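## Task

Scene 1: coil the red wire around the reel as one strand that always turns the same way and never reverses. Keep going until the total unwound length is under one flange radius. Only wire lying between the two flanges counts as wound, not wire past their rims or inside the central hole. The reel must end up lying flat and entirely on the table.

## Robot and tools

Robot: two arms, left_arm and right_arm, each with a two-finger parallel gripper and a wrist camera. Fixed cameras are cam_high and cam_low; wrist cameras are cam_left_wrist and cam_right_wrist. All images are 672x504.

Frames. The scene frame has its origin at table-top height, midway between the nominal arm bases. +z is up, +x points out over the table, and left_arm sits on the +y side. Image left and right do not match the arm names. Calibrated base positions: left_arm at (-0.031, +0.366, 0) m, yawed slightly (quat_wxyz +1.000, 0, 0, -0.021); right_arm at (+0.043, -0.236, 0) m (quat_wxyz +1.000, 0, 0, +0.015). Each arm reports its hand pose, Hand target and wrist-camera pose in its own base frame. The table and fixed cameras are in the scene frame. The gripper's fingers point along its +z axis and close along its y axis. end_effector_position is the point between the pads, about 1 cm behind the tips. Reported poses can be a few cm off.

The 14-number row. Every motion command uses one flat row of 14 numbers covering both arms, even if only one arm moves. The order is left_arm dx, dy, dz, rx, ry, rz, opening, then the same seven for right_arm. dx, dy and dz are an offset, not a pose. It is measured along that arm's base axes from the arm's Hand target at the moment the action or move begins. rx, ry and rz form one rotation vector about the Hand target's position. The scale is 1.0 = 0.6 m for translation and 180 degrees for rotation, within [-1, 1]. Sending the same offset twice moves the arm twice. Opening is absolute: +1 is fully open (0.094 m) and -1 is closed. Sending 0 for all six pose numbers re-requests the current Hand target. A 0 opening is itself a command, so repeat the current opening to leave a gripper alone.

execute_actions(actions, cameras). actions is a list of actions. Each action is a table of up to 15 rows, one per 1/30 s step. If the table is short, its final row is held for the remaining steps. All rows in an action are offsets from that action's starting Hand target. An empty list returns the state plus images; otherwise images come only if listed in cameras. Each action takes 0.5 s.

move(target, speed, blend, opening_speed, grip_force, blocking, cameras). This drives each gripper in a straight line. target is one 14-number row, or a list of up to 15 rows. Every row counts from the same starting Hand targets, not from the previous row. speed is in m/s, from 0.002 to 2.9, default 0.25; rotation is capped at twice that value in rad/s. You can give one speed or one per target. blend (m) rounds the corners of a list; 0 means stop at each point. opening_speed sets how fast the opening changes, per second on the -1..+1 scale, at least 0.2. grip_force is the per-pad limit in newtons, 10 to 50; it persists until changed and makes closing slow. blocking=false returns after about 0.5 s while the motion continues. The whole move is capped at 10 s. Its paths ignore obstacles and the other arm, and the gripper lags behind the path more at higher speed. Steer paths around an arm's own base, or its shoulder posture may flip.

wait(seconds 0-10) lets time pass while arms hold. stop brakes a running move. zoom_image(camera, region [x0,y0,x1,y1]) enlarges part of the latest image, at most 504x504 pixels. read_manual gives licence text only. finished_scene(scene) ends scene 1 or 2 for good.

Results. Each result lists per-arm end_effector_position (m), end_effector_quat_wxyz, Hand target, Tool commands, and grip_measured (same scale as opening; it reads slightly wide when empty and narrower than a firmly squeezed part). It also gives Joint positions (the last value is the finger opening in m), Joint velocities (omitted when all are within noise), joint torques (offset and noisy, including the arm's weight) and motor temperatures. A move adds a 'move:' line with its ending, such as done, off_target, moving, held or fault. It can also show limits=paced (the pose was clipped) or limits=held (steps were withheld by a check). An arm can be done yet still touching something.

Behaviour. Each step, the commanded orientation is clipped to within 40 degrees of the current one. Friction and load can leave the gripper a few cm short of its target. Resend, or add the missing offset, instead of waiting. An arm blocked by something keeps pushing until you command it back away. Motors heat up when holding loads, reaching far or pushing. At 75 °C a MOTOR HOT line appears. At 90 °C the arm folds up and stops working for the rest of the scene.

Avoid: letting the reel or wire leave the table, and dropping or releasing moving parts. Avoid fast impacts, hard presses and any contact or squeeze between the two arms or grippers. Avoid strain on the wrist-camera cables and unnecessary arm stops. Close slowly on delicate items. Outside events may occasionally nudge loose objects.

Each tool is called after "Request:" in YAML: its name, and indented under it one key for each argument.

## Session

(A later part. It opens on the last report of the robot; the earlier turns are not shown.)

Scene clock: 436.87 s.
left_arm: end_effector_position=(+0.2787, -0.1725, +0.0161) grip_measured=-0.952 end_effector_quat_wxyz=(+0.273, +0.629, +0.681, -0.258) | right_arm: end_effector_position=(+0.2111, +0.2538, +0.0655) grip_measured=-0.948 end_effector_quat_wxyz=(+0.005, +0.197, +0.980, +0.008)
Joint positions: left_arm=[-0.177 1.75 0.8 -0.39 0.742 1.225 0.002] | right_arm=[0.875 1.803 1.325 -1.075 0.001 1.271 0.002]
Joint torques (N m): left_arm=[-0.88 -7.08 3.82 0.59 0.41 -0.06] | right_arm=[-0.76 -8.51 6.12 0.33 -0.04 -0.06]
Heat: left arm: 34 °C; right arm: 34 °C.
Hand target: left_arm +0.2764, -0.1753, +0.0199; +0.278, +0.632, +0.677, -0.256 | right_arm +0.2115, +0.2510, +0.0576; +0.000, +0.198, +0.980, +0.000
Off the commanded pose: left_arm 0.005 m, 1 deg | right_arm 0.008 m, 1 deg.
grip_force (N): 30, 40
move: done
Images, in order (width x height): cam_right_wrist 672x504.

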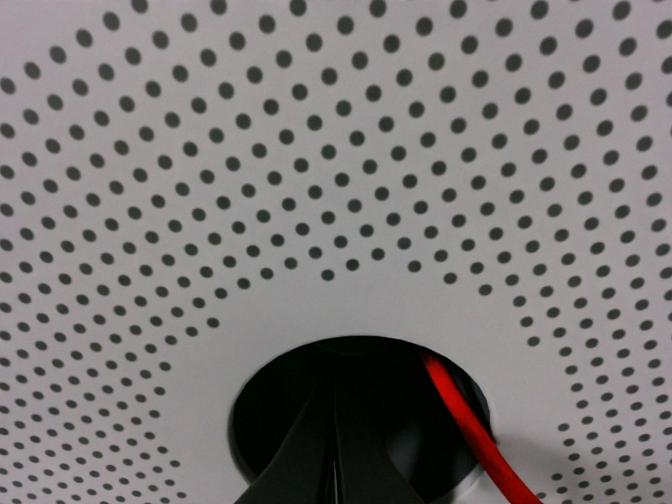

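Request:
move:
  target:
    - [0,0,0,0,0,0,-1,-0.004,-0.006,-0.013,0,0,0,-0.95]
    - [0,0,0,0,0,0,-1,-0.004,-0.006,-0.013,0,0,0,-0.5]
  speed: 0.04
  opening_speed: 0.4

Request:
move:
  target: [0,0,0,0,0,0,-1,0,0,0.0,0,0,0,0]
  cameras: ["cam_right_wrist","cam_high"]
  speed: 0.03
  opening_speed: 0.4
  grip_force: [30,25]

Scene clock: 440.90 s.
left_arm: end_effector_position=(+0.2787, -0.1725, +0.0161) grip_measured=-0.952 end_effector_quat_wxyz=(+0.273, +0.629, +0.681, -0.258) | right_arm: end_effector_position=(+0.2086, +0.2509, +0.0558) grip_measured=-0.502 end_effector_quat_wxyz=(+0.004, +0.197, +0.980, +0.005)
Joint positions: left_arm=[-0.177 1.75 0.8 -0.39 0.742 1.225 0.002] | right_arm=[0.875 1.803 1.285 -1.04 0.001 1.271 0.023]
Joint torques (N m): left_arm=[-0.87 -7.06 3.82 0.59 0.41 -0.06] | right_arm=[-0.81 -8.95 5.91 0.35 -0.03 -0.09]
Heat: left arm: 34 °C; right arm: 34 °C.
Hand target: left_arm +0.2764, -0.1753, +0.0199; +0.278, +0.632, +0.677, -0.256 | right_arm +0.2091, +0.2474, +0.0498; +0.000, +0.198, +0.980, +0.000
Off the commanded pose: left_arm 0.005 m, 1 deg | right_arm 0.007 m, 1 deg.
grip_force (N): 30, 40
move: done

Scene clock: 442.37 s.
left_arm: end_effector_position=(+0.2787, -0.1725, +0.0161) grip_measured=-0.952 end_effector_quat_wxyz=(+0.273, +0.629, +0.681, -0.258) | right_arm: end_effector_position=(+0.2084, +0.2509, +0.0583) grip_measured=-0.190 end_effector_quat_wxyz=(+0.004, +0.197, +0.980, +0.008)
Joint positions: left_arm=[-0.177 1.75 0.8 -0.39 0.742 1.225 0.002] | right_arm=[0.875 1.795 1.285 -1.043 0 1.271 0.038]
Joint torques (N m): left_arm=[-0.87 -7.09 3.82 0.58 0.4 -0.05] | right_arm=[-0.85 -8.31 5.83 0.38 -0.03 -0.07]
Heat: left arm: 35 °C; right arm: 34 °C.
Hand target: left_arm +0.2764, -0.1753, +0.0199; +0.278, +0.632, +0.677, -0.256 | right_arm +0.2091, +0.2474, +0.0499; +0.000, +0.198, +0.980, +0.000
Off the commanded pose: left_arm 0.005 m, 1 deg | right_arm 0.009 m, 1 deg.
grip_force (N): 30, 25
move: done
Images, in order (width x height): cam_high 672x504, cam_right_wrist 672x504.

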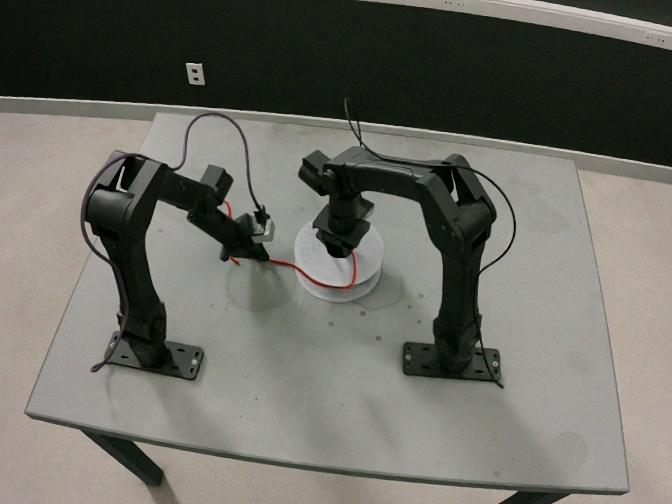

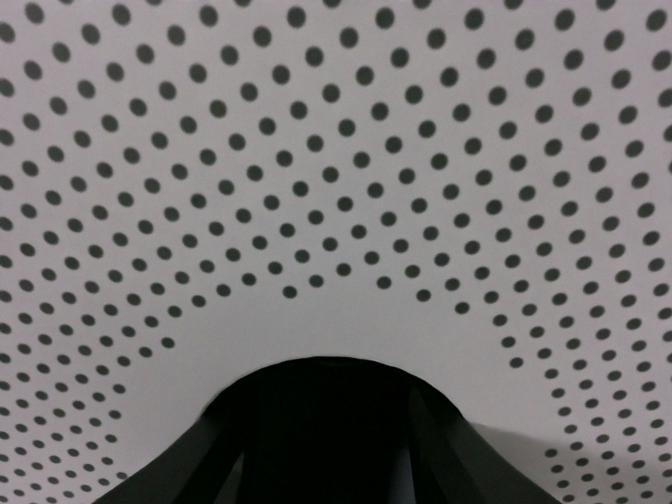

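Request:
move:
  target: [-0.02,-0.055,0,0,0,0.02,-1,0,0,0,0,0,0.33,0]
  cameras: ["cam_high","cam_low"]
  speed: 0.1

Request:
zoom_image:
  camera: "cam_low"
  region: [360, 200, 480, 300]

Request:
zoom_image:
  camera: "cam_high"
  region: [170, 180, 400, 310]

Request:
move:
  target:
    - [0,0,-0.02,0,0,0,-0.7,0,0,0,0,0,0,0]
    - [0,0.06,0.07,0,0,0,-0.55,0,0,0,0,0,0,0]
    - [0.05,0.18,0.07,0,0,0,-0.55,0,0,0,0,0,0,0]
  cameras: ["cam_left_wrist"]
  speed: 0.15

Scene clock: 449.80 s.
left_arm: end_effector_position=(+0.2673, -0.2062, +0.0165) grip_measured=-0.952 end_effector_quat_wxyz=(+0.282, +0.608, +0.699, -0.248) | right_arm: end_effector_position=(+0.2079, +0.2530, +0.0586) grip_measured=-0.186 end_effector_quat_wxyz=(+0.006, -0.301, +0.954, +0.013)
Joint positions: left_arm=[-0.319 1.686 0.705 -0.19 0.677 0.97 0.002] | right_arm=[0.872 1.794 1.285 -1.038 -0.015 0.261 0.038]
Joint torques (N m): left_arm=[-0.84 -6.6 3.96 0.84 0.33 -0.05] | right_arm=[-0.61 -8.25 5.9 0.33 0.12 -0.37]
Heat: left arm: 34 °C; right arm: 34 °C.
Hand target: left_arm +0.2645, -0.2083, +0.0199; +0.286, +0.611, +0.696, -0.247 | right_arm +0.2090, +0.2474, +0.0499; +0.000, -0.314, +0.949, +0.000
Off the commanded pose: left_arm 0.005 m, 1 deg | right_arm 0.010 m, 2 deg.
grip_force (N): 30, 25
move: done
Images, in order (width x height): cam_high 672x504, cam_low 672x504.

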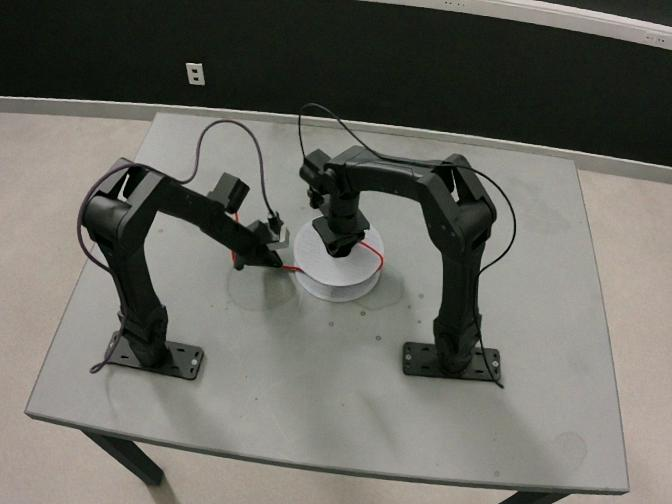

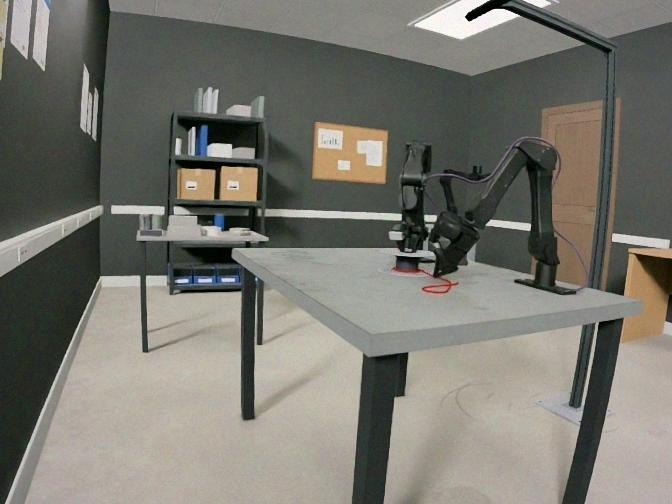

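Scaled by 4.200 from the camera's 672x504 image, which has a finer 960x720 frame.

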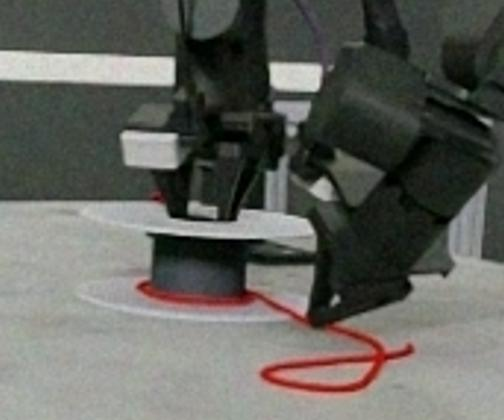

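Scaled by 2.191 from the camera's 672x504 image, which has a finer 960x720 frame.

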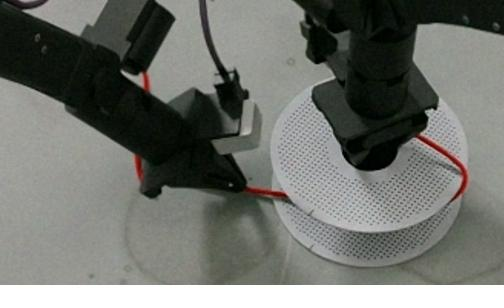

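Scene clock: 454.00 s.
left_arm: end_effector_position=(+0.2896, -0.0980, +0.0554) grip_measured=-0.552 end_effector_quat_wxyz=(+0.275, +0.611, +0.703, -0.240) | right_arm: end_effector_position=(+0.2079, +0.2530, +0.0586) grip_measured=-0.186 end_effector_quat_wxyz=(+0.006, -0.301, +0.953, +0.013)
Joint positions: left_arm=[0.082 1.684 0.934 -0.768 0.746 1.492 0.021] | right_arm=[0.872 1.794 1.285 -1.038 -0.015 0.259 0.038]
Joint torques (N m): left_arm=[0.31 -4.62 7.62 0.08 0.73 0.09] | right_arm=[-0.61 -8.29 5.97 0.31 0.13 -0.34]
Heat: left arm: 34 °C; right arm: 34 °C.
Hand target: left_arm +0.2945, -0.1003, +0.0619; +0.286, +0.610, +0.696, -0.247 | right_arm +0.2090, +0.2474, +0.0499; +0.000, -0.314, +0.949, +0.000
Off the commanded pose: left_arm 0.008 m, 2 deg | right_arm 0.010 m, 2 deg.
grip_force (N): 30, 25
move: done; target 2's new opening was sent with left_arm's hand 0.015 m and 2 deg from that target
Images, in order (width x height): cam_left_wrist 672x504.

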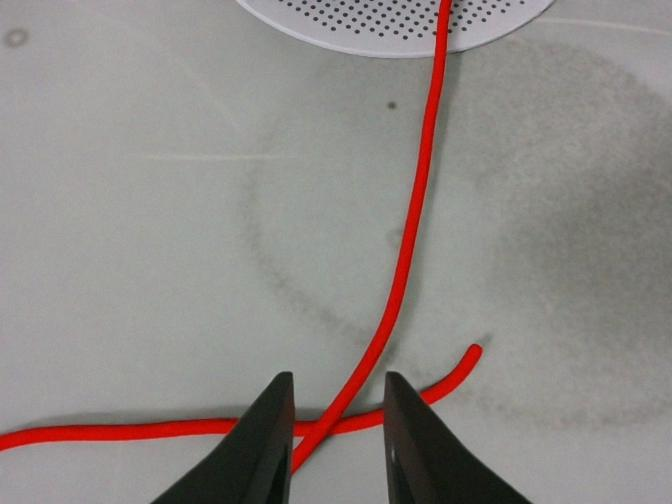

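Request:
move:
  target:
    - [-0.041,-0.049,0,0,0,0.0,-0.6,0,0,0,0,0,0,0]
    - [-0.041,-0.049,-0.1,0,0,0.0,-0.6,0,0,0,0,0,0,0]
    - [-0.041,-0.049,-0.1,0,0,0.0,-1,0,0,0,0,0,0,0]
  cameras: ["cam_left_wrist"]
  speed: [0.2,0.1,0.1]

Scene clock: 465.23 s.
left_arm: end_effector_position=(+0.2762, -0.1324, +0.0149) grip_measured=-0.995 end_effector_quat_wxyz=(+0.308, +0.611, +0.686, -0.249) | right_arm: end_effector_position=(+0.2079, +0.2530, +0.0586) grip_measured=-0.186 end_effector_quat_wxyz=(+0.006, -0.301, +0.953, +0.013)
Joint positions: left_arm=[-0.016 1.714 0.723 -0.393 0.797 1.361 0] | right_arm=[0.872 1.794 1.285 -1.038 -0.015 0.259 0.038]
Joint torques (N m): left_arm=[-0.47 -3.49 3.44 0.46 0.05 -0.04] | right_arm=[-0.57 -8.31 5.93 0.33 0.11 -0.37]
Heat: left arm: 33 °C; right arm: 33 °C.
Hand target: left_arm +0.2698, -0.1296, +0.0019; +0.286, +0.610, +0.696, -0.247 | right_arm +0.2090, +0.2474, +0.0499; +0.000, -0.314, +0.949, +0.000
Off the commanded pose: left_arm 0.015 m, 3 deg | right_arm 0.010 m, 2 deg.
grip_force (N): 30, 25
move: off_target (left_arm); target 3's new opening was sent with left_arm's hand 0.013 m and 2 deg from that target
Images, in order (width x height): cam_left_wrist 672x504.

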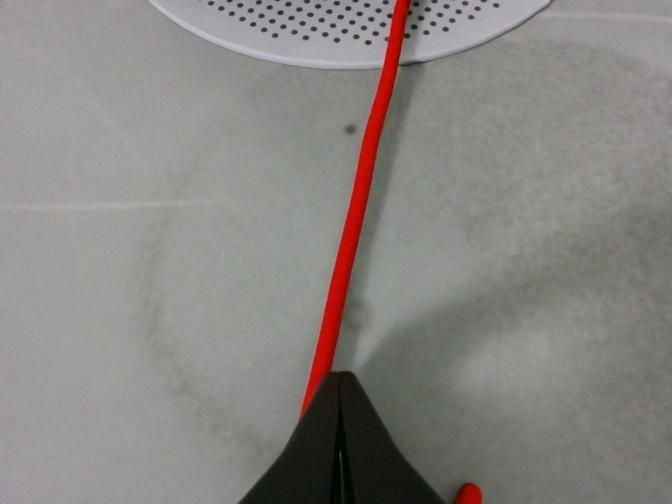

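Request:
move:
  target:
    - [0,0,0.05,0,0,0,-0.6,0,0,0,0,0,0,0]
    - [0.018,0.0,0.05,0,0,0.0,-0.6,0,0,0,0,0,0,0]
    - [0.018,0,0.0,0,0,0.0,-0.6,0,0,0,0,0,0,0]
    - [0.018,0,0.0,0,0,0.0,-1,0,0,0,0,0,0,0]
  cameras: ["cam_left_wrist"]
  speed: 0.1

Scene clock: 469.63 s.
left_arm: end_effector_position=(+0.2877, -0.1322, +0.0151) grip_measured=-0.945 end_effector_quat_wxyz=(+0.307, +0.610, +0.687, -0.248) | right_arm: end_effector_position=(+0.2079, +0.2530, +0.0586) grip_measured=-0.186 end_effector_quat_wxyz=(+0.006, -0.301, +0.953, +0.013)
Joint positions: left_arm=[-0.016 1.749 0.769 -0.403 0.794 1.357 0.003] | right_arm=[0.872 1.794 1.285 -1.038 -0.015 0.259 0.038]
Joint torques (N m): left_arm=[-0.42 -3.82 3.34 0.46 0.08 0.01] | right_arm=[-0.53 -8.17 6.04 0.34 0.13 -0.38]
Heat: left arm: 33 °C; right arm: 33 °C.
Hand target: left_arm +0.2808, -0.1296, +0.0019; +0.286, +0.610, +0.696, -0.247 | right_arm +0.2090, +0.2474, +0.0499; +0.000, -0.314, +0.949, +0.000
Off the commanded pose: left_arm 0.015 m, 3 deg | right_arm 0.010 m, 2 deg.
grip_force (N): 30, 25
move: off_target (left_arm); target 4's new opening was sent with left_arm's hand 0.014 m and 2 deg from that target
Images, in order (width x height): cam_left_wrist 672x504.

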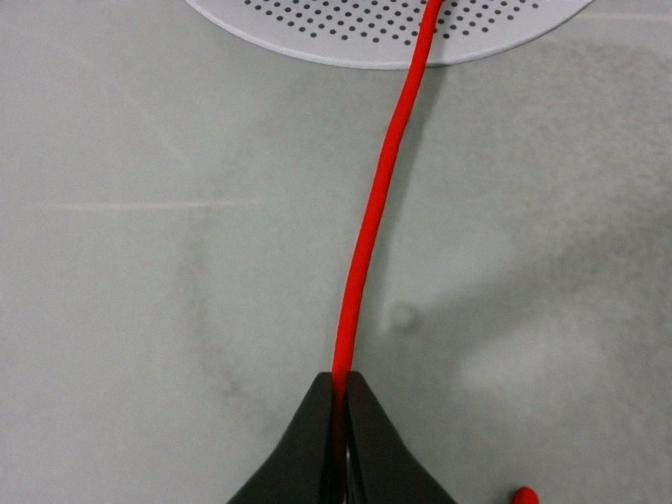

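Request:
move:
  target:
    - [0,0,0.022,0,0,0,-1,0,0,0,0,0,0,0]
    - [-0.02,-0.058,0.03,0,0,0.0,-1,0,0,0,0,0,0.28,0]
  cameras: ["cam_high","cam_low"]
  speed: 0.1

Request:
zoom_image:
  camera: "cam_low"
  region: [360, 200, 480, 300]

Request:
zoom_image:
  camera: "cam_high"
  region: [170, 180, 400, 310]

Request:
move:
  target:
    - [0,0,-0.02,0,0,0,-0.7,0,0,0,0,0,0,0]
    - [0,0.06,0.07,0,0,0,-0.55,0,0,0,0,0,0,0]
    - [0.04,0.13,0.07,0,0,0,-0.55,0,0,0,0,0,0,0]
  cameras: ["cam_left_wrist"]
  speed: 0.15

Scene clock: 477.37 s.
left_arm: end_effector_position=(+0.2695, -0.1627, +0.0160) grip_measured=-0.948 end_effector_quat_wxyz=(+0.280, +0.608, +0.700, -0.252) | right_arm: end_effector_position=(+0.2044, +0.2538, +0.0586) grip_measured=-0.181 end_effector_quat_wxyz=(-0.007, +0.678, -0.735, -0.017)
Joint positions: left_arm=[-0.152 1.687 0.72 -0.346 0.735 1.178 0.002] | right_arm=[0.872 1.794 1.285 -1.044 -0.033 -0.618 0.038]
Joint torques (N m): left_arm=[-0.64 -6.63 3.93 0.65 0.38 -0.04] | right_arm=[-0.51 -8.14 6.04 0.35 0.27 -0.39]
Heat: left arm: 33 °C; right arm: 33 °C.
Hand target: left_arm +0.2687, -0.1645, +0.0200; +0.286, +0.611, +0.696, -0.247 | right_arm +0.2090, +0.2474, +0.0498; +0.000, +0.688, -0.725, +0.000
Off the commanded pose: left_arm 0.004 m, 1 deg | right_arm 0.012 m, 3 deg.
grip_force (N): 30, 25
move: off_target (right_arm)
Images, in order (width x height): cam_high 672x504, cam_low 672x504.

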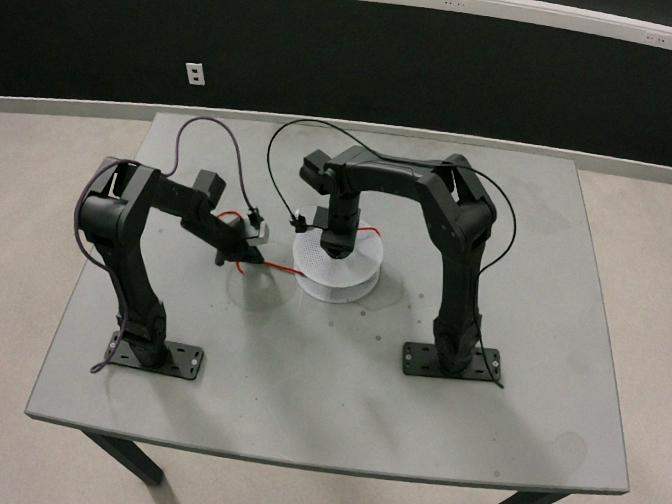

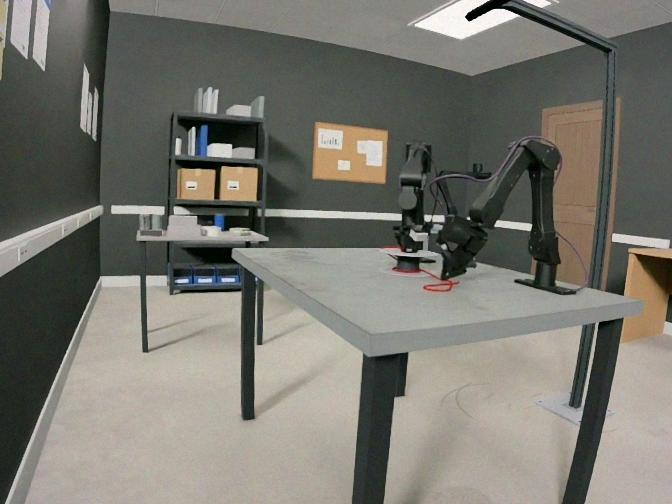

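Scaled by 4.200 from the camera's 672x504 image, which has a finer 960x720 frame.

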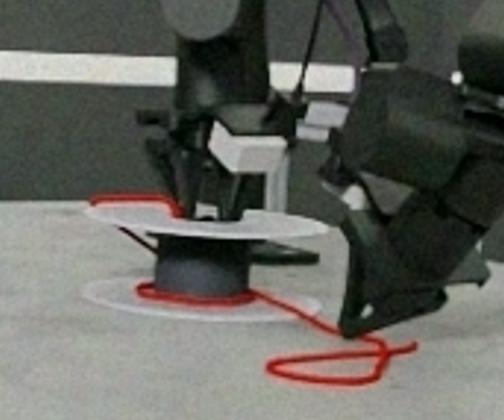

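Scaled by 2.191 from the camera's 672x504 image, which has a finer 960x720 frame.

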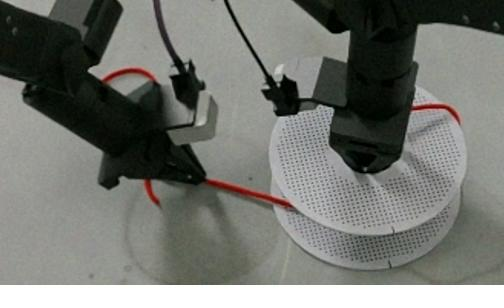

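Scene clock: 481.37 s.
left_arm: end_effector_position=(+0.2877, -0.0846, +0.0555) grip_measured=-0.552 end_effector_quat_wxyz=(+0.275, +0.611, +0.702, -0.240) | right_arm: end_effector_position=(+0.2044, +0.2538, +0.0586) grip_measured=-0.181 end_effector_quat_wxyz=(-0.007, +0.679, -0.734, -0.017)
Joint positions: left_arm=[0.132 1.695 0.948 -0.818 0.747 1.562 0.021] | right_arm=[0.872 1.794 1.285 -1.044 -0.033 -0.62 0.038]
Joint torques (N m): left_arm=[0.34 -4.63 7.54 -0.03 0.73 0.05] | right_arm=[-0.53 -8.2 6.02 0.37 0.29 -0.35]
Heat: left arm: 33 °C; right arm: 33 °C.
Hand target: left_arm +0.2927, -0.0864, +0.0620; +0.286, +0.611, +0.696, -0.247 | right_arm +0.2090, +0.2475, +0.0498; +0.000, +0.688, -0.725, +0.000
Off the commanded pose: left_arm 0.008 m, 2 deg | right_arm 0.012 m, 3 deg.
grip_force (N): 30, 25
move: off_target (right_arm); target 2's new opening was sent with left_arm's hand 0.014 m and 2 deg from that target
Images, in order (width x height): cam_left_wrist 672x504.

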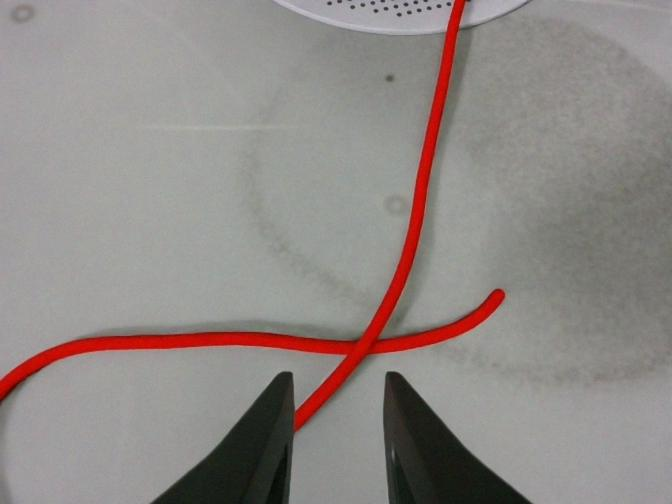

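Request:
move:
  target:
    - [-0.006,0.005,0,0,0,-0.12,-0.6,0,0,0,0,0,0,0]
    - [-0.006,0.005,-0.098,0,0,-0.12,-0.6,0,0,0,0,0,0,0]
    - [-0.006,0.005,-0.098,0,0,-0.12,-1,0,0,0,0,0,0,0]
  cameras: ["cam_left_wrist"]
  speed: [0.2,0.1,0.1]

Scene clock: 488.23 s.
left_arm: end_effector_position=(+0.2966, -0.0846, +0.0147) grip_measured=-0.955 end_effector_quat_wxyz=(+0.256, +0.724, +0.571, -0.292) | right_arm: end_effector_position=(+0.2044, +0.2538, +0.0586) grip_measured=-0.181 end_effector_quat_wxyz=(-0.007, +0.679, -0.734, -0.017)
Joint positions: left_arm=[0.128 2.038 1.177 -1.014 0.749 2.055 0.002] | right_arm=[0.872 1.794 1.285 -1.044 -0.033 -0.62 0.038]
Joint torques (N m): left_arm=[-0.7 -5.75 3.32 -0.33 0.02 0.06] | right_arm=[-0.5 -8.21 6.04 0.39 0.28 -0.35]
Heat: left arm: 33 °C; right arm: 33 °C.
Hand target: left_arm +0.2891, -0.0834, +0.0032; +0.235, +0.730, +0.569, -0.296 | right_arm +0.2090, +0.2475, +0.0498; +0.000, +0.688, -0.725, +0.000
Off the commanded pose: left_arm 0.014 m, 3 deg | right_arm 0.012 m, 3 deg.
grip_force (N): 30, 25
move: off_target (left_arm, right_arm); target 3's new opening was sent with left_arm's hand 0.012 m and 2 deg from that target
Images, in order (width x height): cam_left_wrist 672x504.

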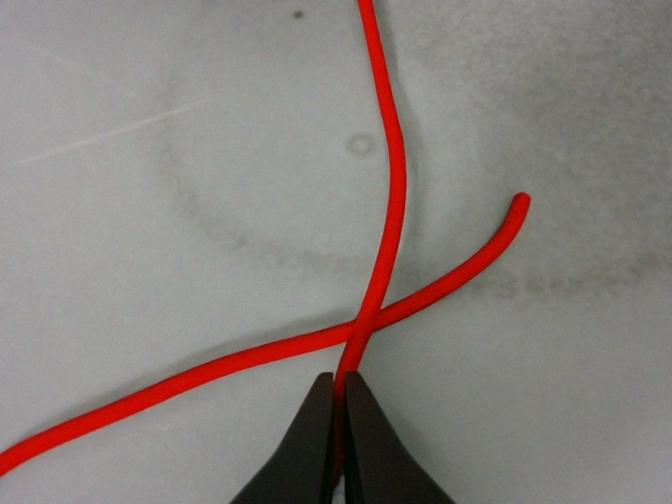

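Request:
move:
  target:
    - [0,0,0.025,0,0,0,-1,0,0,0,0,0,0,0]
    - [-0.02,-0.115,0.03,0,0,0.1,-1,0,0,0,0,0,0.4,0]
  cameras: ["cam_high","cam_low"]
  speed: 0.1

Request:
zoom_image:
  camera: "cam_low"
  region: [360, 200, 480, 300]

Request:
zoom_image:
  camera: "cam_high"
  region: [170, 180, 400, 310]

Scene clock: 500.70 s.
left_arm: end_effector_position=(+0.2912, -0.1469, +0.0202) grip_measured=-0.962 end_effector_quat_wxyz=(+0.289, +0.633, +0.677, -0.238) | right_arm: end_effector_position=(+0.1993, +0.2442, +0.0587) grip_measured=-0.180 end_effector_quat_wxyz=(+0.006, +0.980, -0.196, -0.015)
Joint positions: left_arm=[-0.085 1.749 0.823 -0.442 0.747 1.339 0.002] | right_arm=[0.872 1.794 1.285 -1.087 -0.02 -1.876 0.039]
Joint torques (N m): left_arm=[-1.42 -6.71 3.22 0.17 0.55 -0.05] | right_arm=[-0.54 -8.1 5.97 0.74 0.18 -0.32]
Heat: left arm: 33 °C; right arm: 33 °C.
Hand target: left_arm +0.2770, -0.1525, +0.0211; +0.278, +0.632, +0.677, -0.256 | right_arm +0.2090, +0.2474, +0.0498; +0.000, +0.983, -0.182, +0.000
Off the commanded pose: left_arm 0.015 m, 2 deg | right_arm 0.014 m, 2 deg.
grip_force (N): 30, 25
move: off_target (left_arm, right_arm)
Images, in order (width x height): cam_high 672x504, cam_low 672x504.

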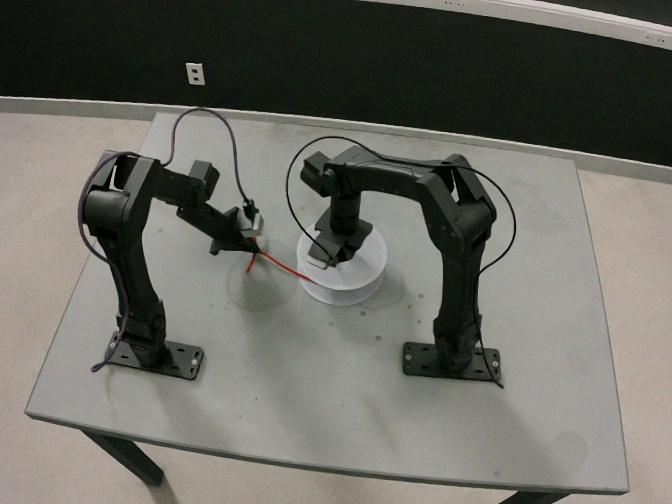

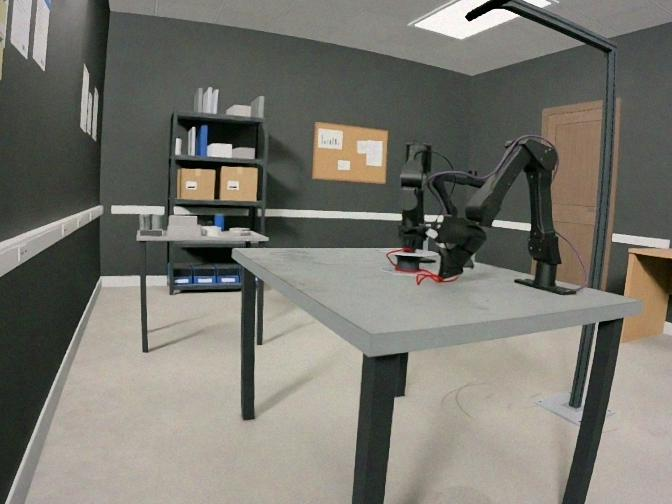

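Scaled by 4.200 from the camera's 672x504 image, which has a finer 960x720 frame.

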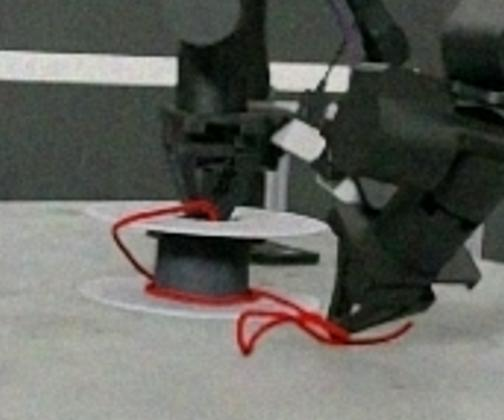

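Scaled by 2.191 from the camera's 672x504 image, which has a finer 960x720 frame.

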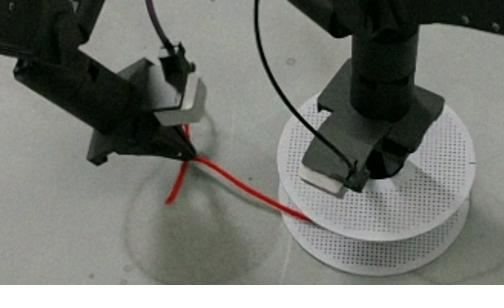

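Request:
move:
  target:
    - [0,0,-0.02,0,0,0,-0.7,0,0,0,0,0,0,0]
    - [0,0.06,0.1,0,0,0,-0.55,0,0,0,0,0,0,0]
    - [0.02,0.08,0.15,0,0,0,-0.55,0,0,0,0,0,0,0]
  cameras: ["cam_left_wrist","cam_high"]
  speed: 0.15

Scene clock: 505.50 s.
left_arm: end_effector_position=(+0.2847, -0.1040, +0.1028) grip_measured=-0.552 end_effector_quat_wxyz=(+0.267, +0.632, +0.682, -0.255) | right_arm: end_effector_position=(+0.1993, +0.2442, +0.0587) grip_measured=-0.180 end_effector_quat_wxyz=(+0.006, +0.981, -0.196, -0.015)
Joint positions: left_arm=[0.066 1.64 1.087 -1.022 0.755 1.563 0.021] | right_arm=[0.872 1.794 1.285 -1.087 -0.02 -1.876 0.039]
Joint torques (N m): left_arm=[0.54 -5.19 7.86 0.01 0.65 0.1] | right_arm=[-0.49 -8.1 6.05 0.71 0.18 -0.38]
Heat: left arm: 33 °C; right arm: 33 °C.
Hand target: left_arm +0.2890, -0.1045, +0.1111; +0.278, +0.632, +0.677, -0.256 | right_arm +0.2090, +0.2474, +0.0498; +0.000, +0.983, -0.182, +0.000
Off the commanded pose: left_arm 0.009 m, 1 deg | right_arm 0.014 m, 2 deg.
grip_force (N): 30, 25
move: off_target (right_arm); target 2's new opening was sent with left_arm's hand 0.013 m and 2 deg from that target
Images, in order (width x height): cam_high 672x504, cam_left_wrist 672x504.

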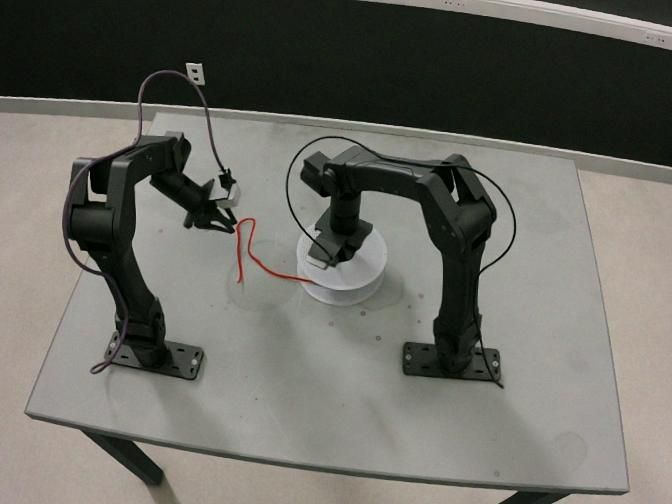

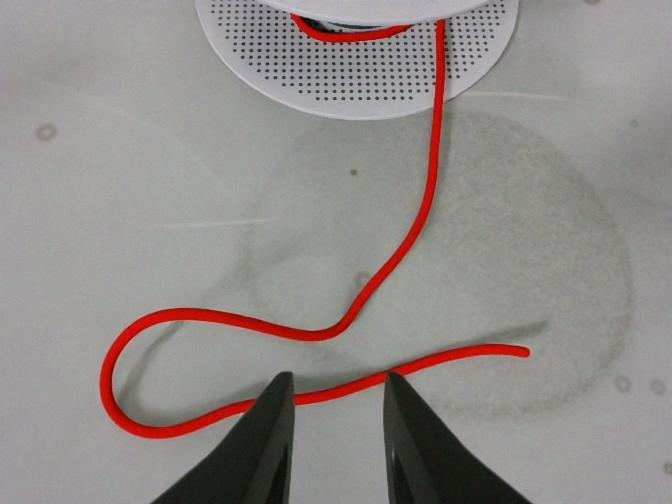

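Request:
move:
  target:
    - [0,0,0,0,0,0,-0.55,0,0,0,0,0,0,-0.9]
    - [0,0,0,0,0,0,-0.55,0,0,0.095,0,0,0,-0.9]
    - [0,0,0,0,0,0,-0.55,0,0,0.1,0,0,-0.5,-0.9]
  speed: [0.06,0.06,0.4]
  grip_force: [30,40]

Request:
move:
  target: [0,0,0,0,0,0,-0.55,-0.003,-0.003,0.01,0,0,-0.5,-0.95]
  cameras: ["cam_right_wrist","cam_high","cam_left_wrist"]
  speed: 0.4

Scene clock: 515.17 s.
left_arm: end_effector_position=(+0.2847, -0.1040, +0.1028) grip_measured=-0.552 end_effector_quat_wxyz=(+0.267, +0.632, +0.682, -0.255) | right_arm: end_effector_position=(+0.2048, +0.2463, +0.0963) grip_measured=-0.898 end_effector_quat_wxyz=(-0.017, -0.572, +0.820, -0.001)
Joint positions: left_arm=[0.066 1.64 1.087 -1.022 0.755 1.563 0.021] | right_arm=[0.87 1.794 1.437 -1.247 -0.007 -0.347 0.005]
Joint torques (N m): left_arm=[0.54 -5.18 7.87 -0.04 0.64 0.11] | right_arm=[-0.53 -11.93 9.29 -0.01 0.03 0.12]
Heat: left arm: 33 °C; right arm: 33 °C.
Hand target: left_arm +0.2890, -0.1045, +0.1111; +0.278, +0.632, +0.677, -0.256 | right_arm +0.2090, +0.2475, +0.1098; +0.000, -0.566, +0.824, +0.000
Off the commanded pose: left_arm 0.009 m, 1 deg | right_arm 0.014 m, 2 deg.
grip_force (N): 30, 40
move: off_target (right_arm)

Scene clock: 518.07 s.
left_arm: end_effector_position=(+0.2847, -0.1040, +0.1028) grip_measured=-0.552 end_effector_quat_wxyz=(+0.267, +0.632, +0.682, -0.255) | right_arm: end_effector_position=(+0.2036, +0.2449, +0.1004) grip_measured=-0.948 end_effector_quat_wxyz=(-0.012, +0.176, +0.984, -0.014)
Joint positions: left_arm=[0.066 1.64 1.087 -1.022 0.755 1.563 0.021] | right_arm=[0.87 1.787 1.445 -1.265 -0.007 1.224 0.002]
Joint torques (N m): left_arm=[0.55 -5.19 7.84 -0.05 0.64 0.1] | right_arm=[-0.38 -12.15 9.52 -0.03 0.03 0.09]
Heat: left arm: 33 °C; right arm: 33 °C.
Hand target: left_arm +0.2890, -0.1045, +0.1111; +0.278, +0.632, +0.677, -0.256 | right_arm +0.2072, +0.2457, +0.1159; +0.000, +0.182, +0.983, +0.000
Off the commanded pose: left_arm 0.009 m, 1 deg | right_arm 0.016 m, 2 deg.
grip_force (N): 30, 40
move: off_target (right_arm)
Images, in order (width x height): cam_high 672x504, cam_left_wrist 672x504, cam_right_wrist 672x504.

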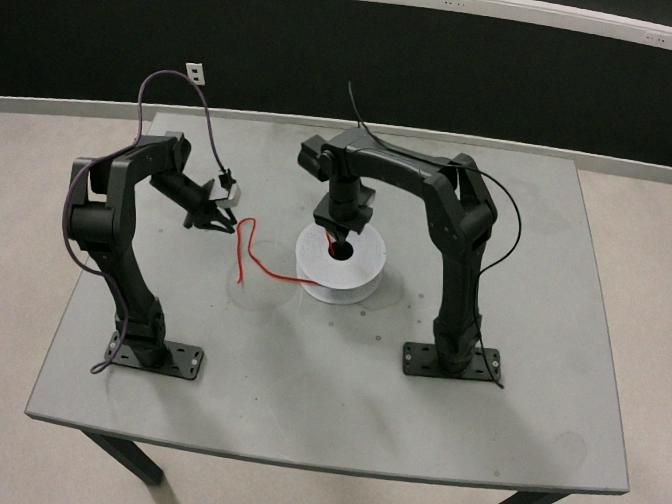

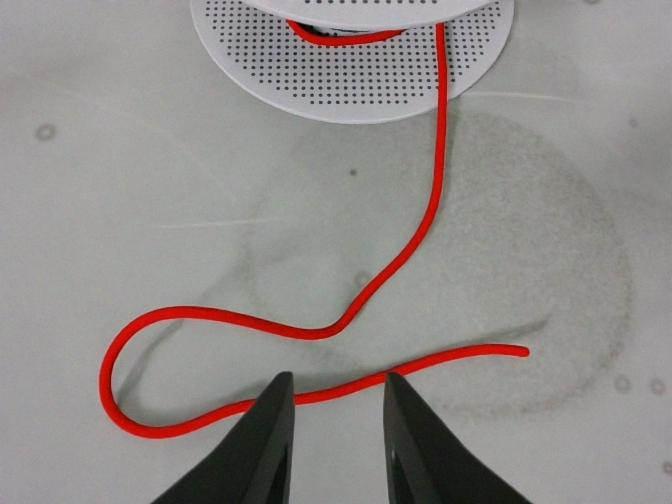

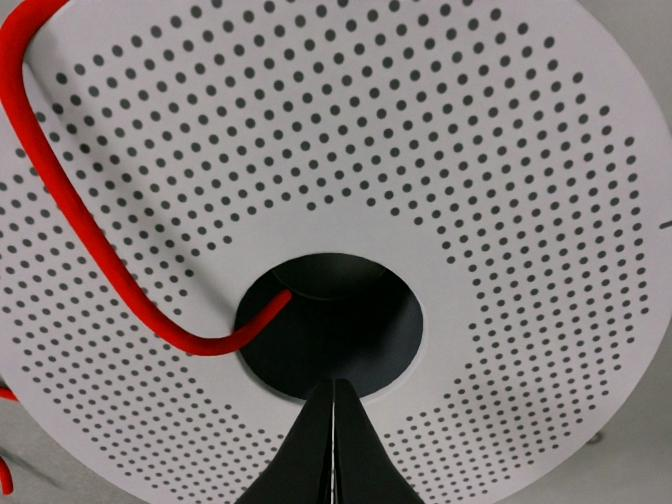

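Request:
move:
  target:
    - [0,0,0,0,0,0,-0.55,-0.0047,-0.0053,-0.05,0,0,0,-0.95]
    - [0,0,0,0,0,0,-0.55,-0.0047,-0.0053,-0.103,0,0,0,-0.95]
  cameras: ["cam_right_wrist"]
  speed: 0.06

Request:
zoom_image:
  camera: "cam_right_wrist"
  region: [100, 280, 500, 504]

Scene clock: 522.13 s.
left_arm: end_effector_position=(+0.2847, -0.1040, +0.1028) grip_measured=-0.552 end_effector_quat_wxyz=(+0.267, +0.632, +0.682, -0.255) | right_arm: end_effector_position=(+0.2038, +0.2451, +0.0573) grip_measured=-0.948 end_effector_quat_wxyz=(-0.002, +0.177, +0.984, +0.003)
Joint positions: left_arm=[0.066 1.64 1.087 -1.022 0.755 1.563 0.021] | right_arm=[0.87 1.782 1.265 -1.051 -0.007 1.225 0.002]
Joint torques (N m): left_arm=[0.54 -5.18 7.87 -0.04 0.64 0.1] | right_arm=[-0.39 -9.47 5.9 0.35 0.06 0.1]
Heat: left arm: 33 °C; right arm: 33 °C.
Hand target: left_arm +0.2890, -0.1045, +0.1111; +0.278, +0.632, +0.677, -0.256 | right_arm +0.2044, +0.2425, +0.0541; +0.000, +0.182, +0.983, +0.000
Off the commanded pose: left_arm 0.009 m, 1 deg | right_arm 0.004 m, 1 deg.
grip_force (N): 30, 40
move: done
Images, in order (width x height): cam_right_wrist 672x504.

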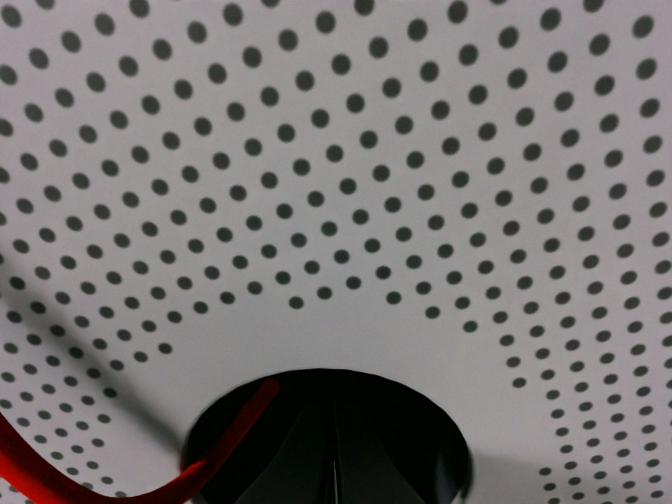

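Scaled by 1.260 from the camera's 672x504 image, which has a finer 960x720 frame.

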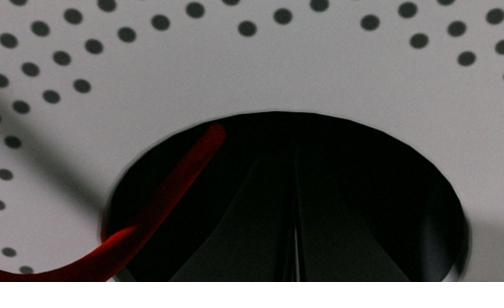

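Request:
move:
  target: [0,0,0,0,0,0,-0.55,0,0,0,0,0,0,-0.5]
  speed: 0.04
  opening_speed: 0.5

Request:
move:
  target: [0,0,0,0,0,0,-0.55,0,0,0.0,0,0,0,0]
  cameras: ["cam_right_wrist"]
  speed: 0.03
  opening_speed: 0.4
  grip_force: [30,25]

Scene clock: 524.30 s.
left_arm: end_effector_position=(+0.2847, -0.1040, +0.1028) grip_measured=-0.552 end_effector_quat_wxyz=(+0.267, +0.632, +0.682, -0.255) | right_arm: end_effector_position=(+0.2039, +0.2452, +0.0573) grip_measured=-0.502 end_effector_quat_wxyz=(-0.002, +0.177, +0.984, +0.004)
Joint positions: left_arm=[0.066 1.64 1.087 -1.022 0.755 1.563 0.021] | right_arm=[0.87 1.782 1.265 -1.05 -0.007 1.226 0.023]
Joint torques (N m): left_arm=[0.54 -5.18 7.88 -0.04 0.64 0.1] | right_arm=[-0.35 -9.46 5.97 0.3 0.06 0.08]
Heat: left arm: 33 °C; right arm: 33 °C.
Hand target: left_arm +0.2890, -0.1045, +0.1111; +0.278, +0.632, +0.677, -0.256 | right_arm +0.2044, +0.2425, +0.0541; +0.000, +0.182, +0.983, +0.000
Off the commanded pose: left_arm 0.009 m, 1 deg | right_arm 0.004 m, 1 deg.
grip_force (N): 30, 40
move: done

Scene clock: 525.77 s.
left_arm: end_effector_position=(+0.2847, -0.1040, +0.1028) grip_measured=-0.552 end_effector_quat_wxyz=(+0.267, +0.632, +0.682, -0.255) | right_arm: end_effector_position=(+0.2041, +0.2456, +0.0580) grip_measured=-0.195 end_effector_quat_wxyz=(-0.001, +0.177, +0.984, +0.005)
Joint positions: left_arm=[0.066 1.64 1.087 -1.022 0.755 1.563 0.021] | right_arm=[0.87 1.78 1.265 -1.049 -0.008 1.226 0.038]
Joint torques (N m): left_arm=[0.54 -5.16 7.88 -0.05 0.64 0.11] | right_arm=[-0.36 -9.26 5.96 0.32 0.05 0.08]
Heat: left arm: 33 °C; right arm: 33 °C.
Hand target: left_arm +0.2890, -0.1045, +0.1111; +0.278, +0.632, +0.677, -0.256 | right_arm +0.2044, +0.2425, +0.0540; +0.000, +0.182, +0.983, +0.000
Off the commanded pose: left_arm 0.009 m, 1 deg | right_arm 0.005 m, 1 deg.
grip_force (N): 30, 25
move: done
Images, in order (width x height): cam_right_wrist 672x504.

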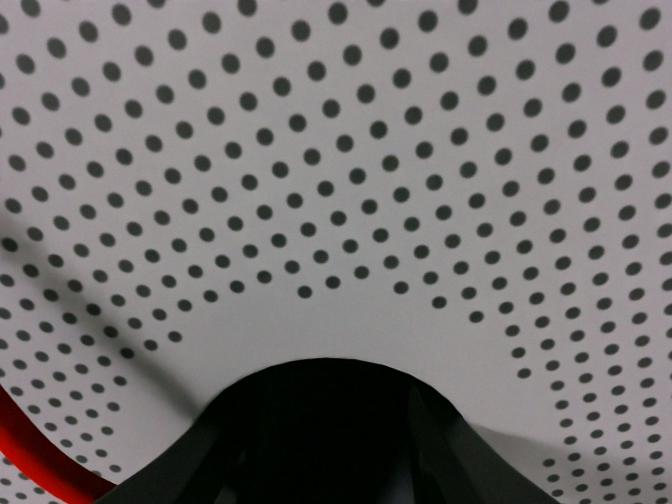

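Request:
move:
  target:
    - [0.03,0,0.0,0,0,0.36,-0.5,0,0,0.0,0,0,0,0]
    - [0.075,-0.056,-0.13,0,0,0.36,-0.5,0,0,0.0,0,0,0,0]
  cameras: ["cam_left_wrist","cam_high"]
  speed: 0.2

Scene clock: 532.43 s.
left_arm: end_effector_position=(+0.3321, -0.1362, +0.0328) grip_measured=-0.502 end_effector_quat_wxyz=(+0.365, +0.173, +0.912, -0.067) | right_arm: end_effector_position=(+0.2041, +0.2456, +0.0580) grip_measured=-0.195 end_effector_quat_wxyz=(-0.001, +0.177, +0.984, +0.005)
Joint positions: left_arm=[-0.404 1.486 0.522 0.152 -0.024 -0.019 0.023] | right_arm=[0.87 1.78 1.265 -1.049 -0.008 1.226 0.038]
Joint torques (N m): left_arm=[-0.61 -3.48 5.12 1.64 -0.11 -0.06] | right_arm=[-0.35 -9.26 5.93 0.31 0.05 0.08]
Heat: left arm: 33 °C; right arm: 33 °C.
Hand target: left_arm +0.3341, -0.1382, +0.0333; +0.372, +0.171, +0.910, -0.067 | right_arm +0.2044, +0.2425, +0.0540; +0.000, +0.182, +0.983, +0.000
Off the commanded pose: left_arm 0.003 m, 1 deg | right_arm 0.005 m, 1 deg.
grip_force (N): 30, 25
move: done
Images, in order (width x height): cam_high 672x504, cam_left_wrist 672x504.

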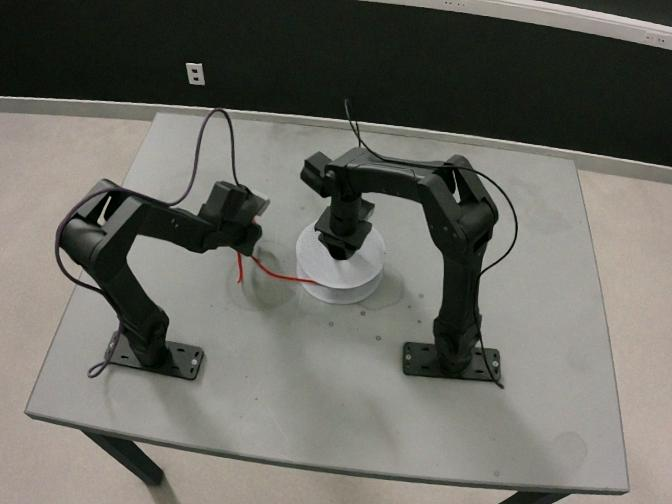

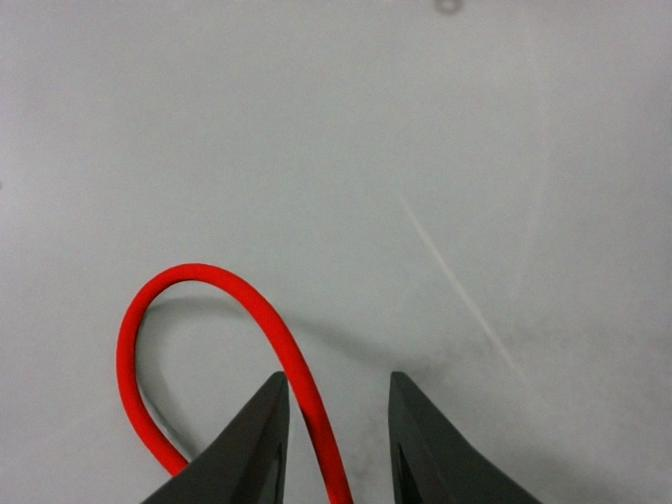

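Request:
move:
  target:
    - [0.004,0.011,0.0,0,0,0.06,-0.5,0,0,0.0,0,0,0,0]
    - [0.004,0.011,-0.05,0,0,0.06,-0.5,0,0,0.0,0,0,0,0]
    - [0.004,0.011,-0.05,0,0,0.06,-1,0,0,0.0,0,0,0,0]
  cameras: ["cam_left_wrist"]
  speed: 0.1

Scene clock: 537.40 s.
left_arm: end_effector_position=(+0.3462, -0.1339, +0.0171) grip_measured=-0.970 end_effector_quat_wxyz=(+0.397, +0.080, +0.913, -0.039) | right_arm: end_effector_position=(+0.2041, +0.2456, +0.0580) grip_measured=-0.195 end_effector_quat_wxyz=(-0.001, +0.177, +0.984, +0.005)
Joint positions: left_arm=[-0.473 1.61 0.496 0.343 -0.209 -0.209 0.001] | right_arm=[0.87 1.78 1.265 -1.049 -0.008 1.226 0.038]
Joint torques (N m): left_arm=[-0.61 -3.29 3.74 1.2 -0.13 -0.04] | right_arm=[-0.35 -9.24 5.89 0.34 0.04 0.11]
Heat: left arm: 32 °C; right arm: 34 °C.
Hand target: left_arm +0.3365, -0.1315, +0.0032; +0.376, +0.085, +0.922, -0.032 | right_arm +0.2044, +0.2425, +0.0540; +0.000, +0.182, +0.983, +0.000
Off the commanded pose: left_arm 0.017 m, 3 deg | right_arm 0.005 m, 1 deg.
grip_force (N): 30, 25
move: off_target (left_arm); target 3's new opening was sent with left_arm's hand 0.017 m and 3 deg from that target
Images, in order (width x height): cam_left_wrist 672x504.

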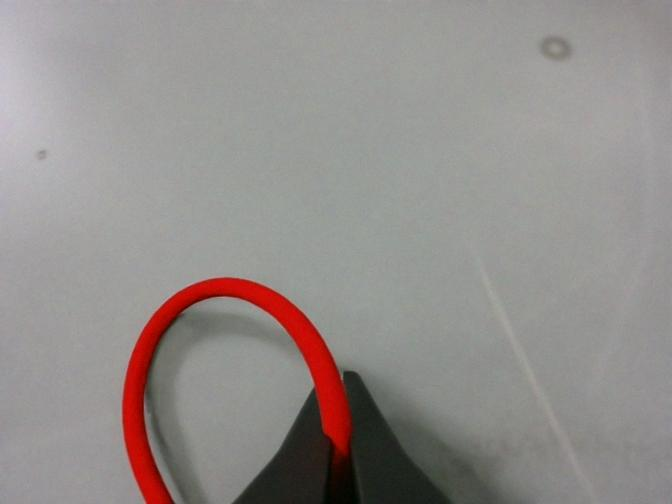

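Request:
move:
  target:
    - [0.0,0.0,0.03,0,0,0.0,-1,0,0,0.0,0,0,0,0]
    - [-0.045,-0.06,0.03,0,0,0.06,-1,0,0,0.0,0,0,0.3,0]
  cameras: ["cam_left_wrist","cam_high","cam_low"]
  speed: 0.1

Request:
zoom_image:
  camera: "cam_high"
  region: [170, 180, 400, 310]

Request:
zoom_image:
  camera: "cam_low"
  region: [360, 200, 480, 300]

Scene clock: 546.50 s.
left_arm: end_effector_position=(+0.3051, -0.1644, +0.0167) grip_measured=-0.972 end_effector_quat_wxyz=(+0.371, +0.001, +0.928, +0.000) | right_arm: end_effector_position=(+0.2048, +0.2427, +0.0584) grip_measured=-0.188 end_effector_quat_wxyz=(+0.002, -0.273, +0.962, -0.002)
Joint positions: left_arm=[-0.742 1.589 0.567 0.064 -0.484 -0.584 0.001] | right_arm=[0.87 1.778 1.265 -1.056 0.006 0.317 0.038]
Joint torques (N m): left_arm=[-0.59 -3.82 7.36 1 -0.48 -0.07] | right_arm=[-0.39 -9.09 5.97 0.38 -0.07 -0.3]
Heat: left arm: 32 °C; right arm: 34 °C.
Hand target: left_arm +0.3094, -0.1675, +0.0211; +0.378, -0.002, +0.926, +0.004 | right_arm +0.2045, +0.2425, +0.0541; +0.000, -0.284, +0.959, +0.000
Off the commanded pose: left_arm 0.007 m, 1 deg | right_arm 0.004 m, 1 deg.
grip_force (N): 30, 25
move: done
Images, in order (width x height): cam_high 672x504, cam_low 672x504, cam_left_wrist 672x504.

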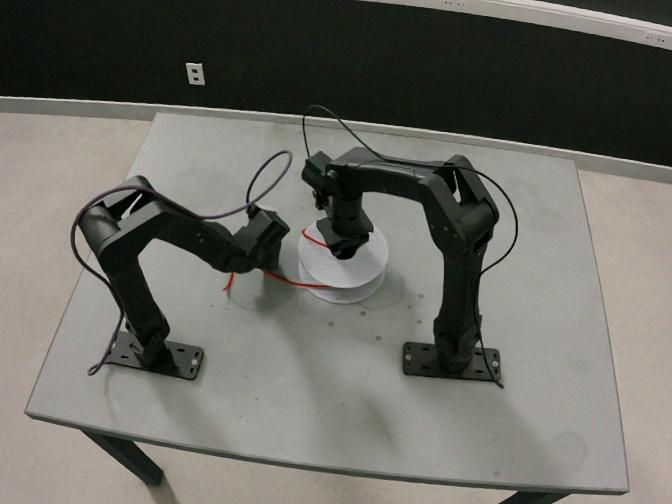

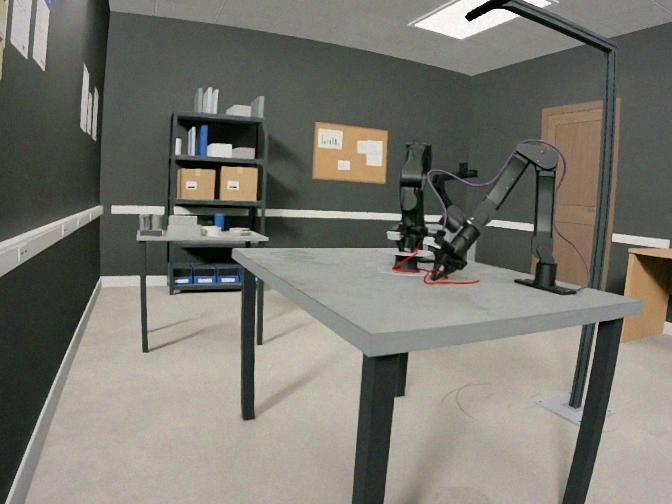

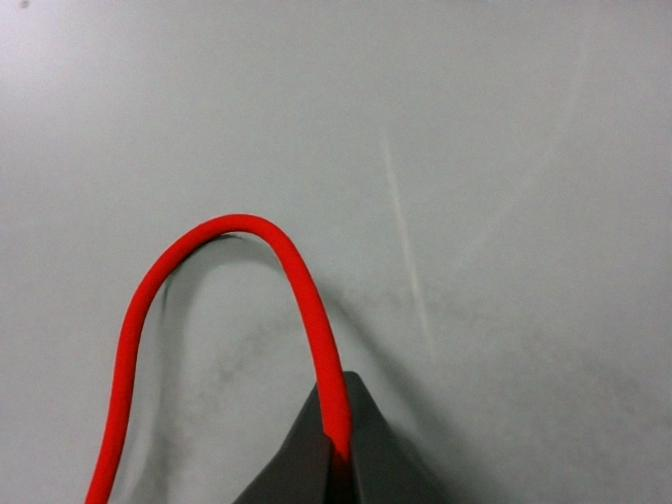

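Scaled by 2.191 from the camera's 672x504 image, which has a finer 960x720 frame.

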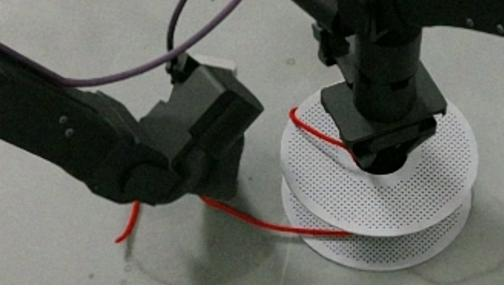

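Scaled by 4.200 from the camera's 672x504 image, which has a finer 960x720 frame.

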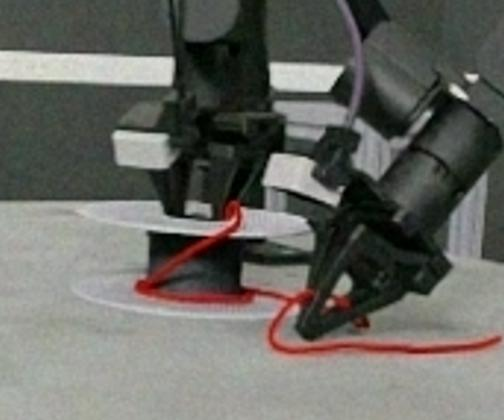

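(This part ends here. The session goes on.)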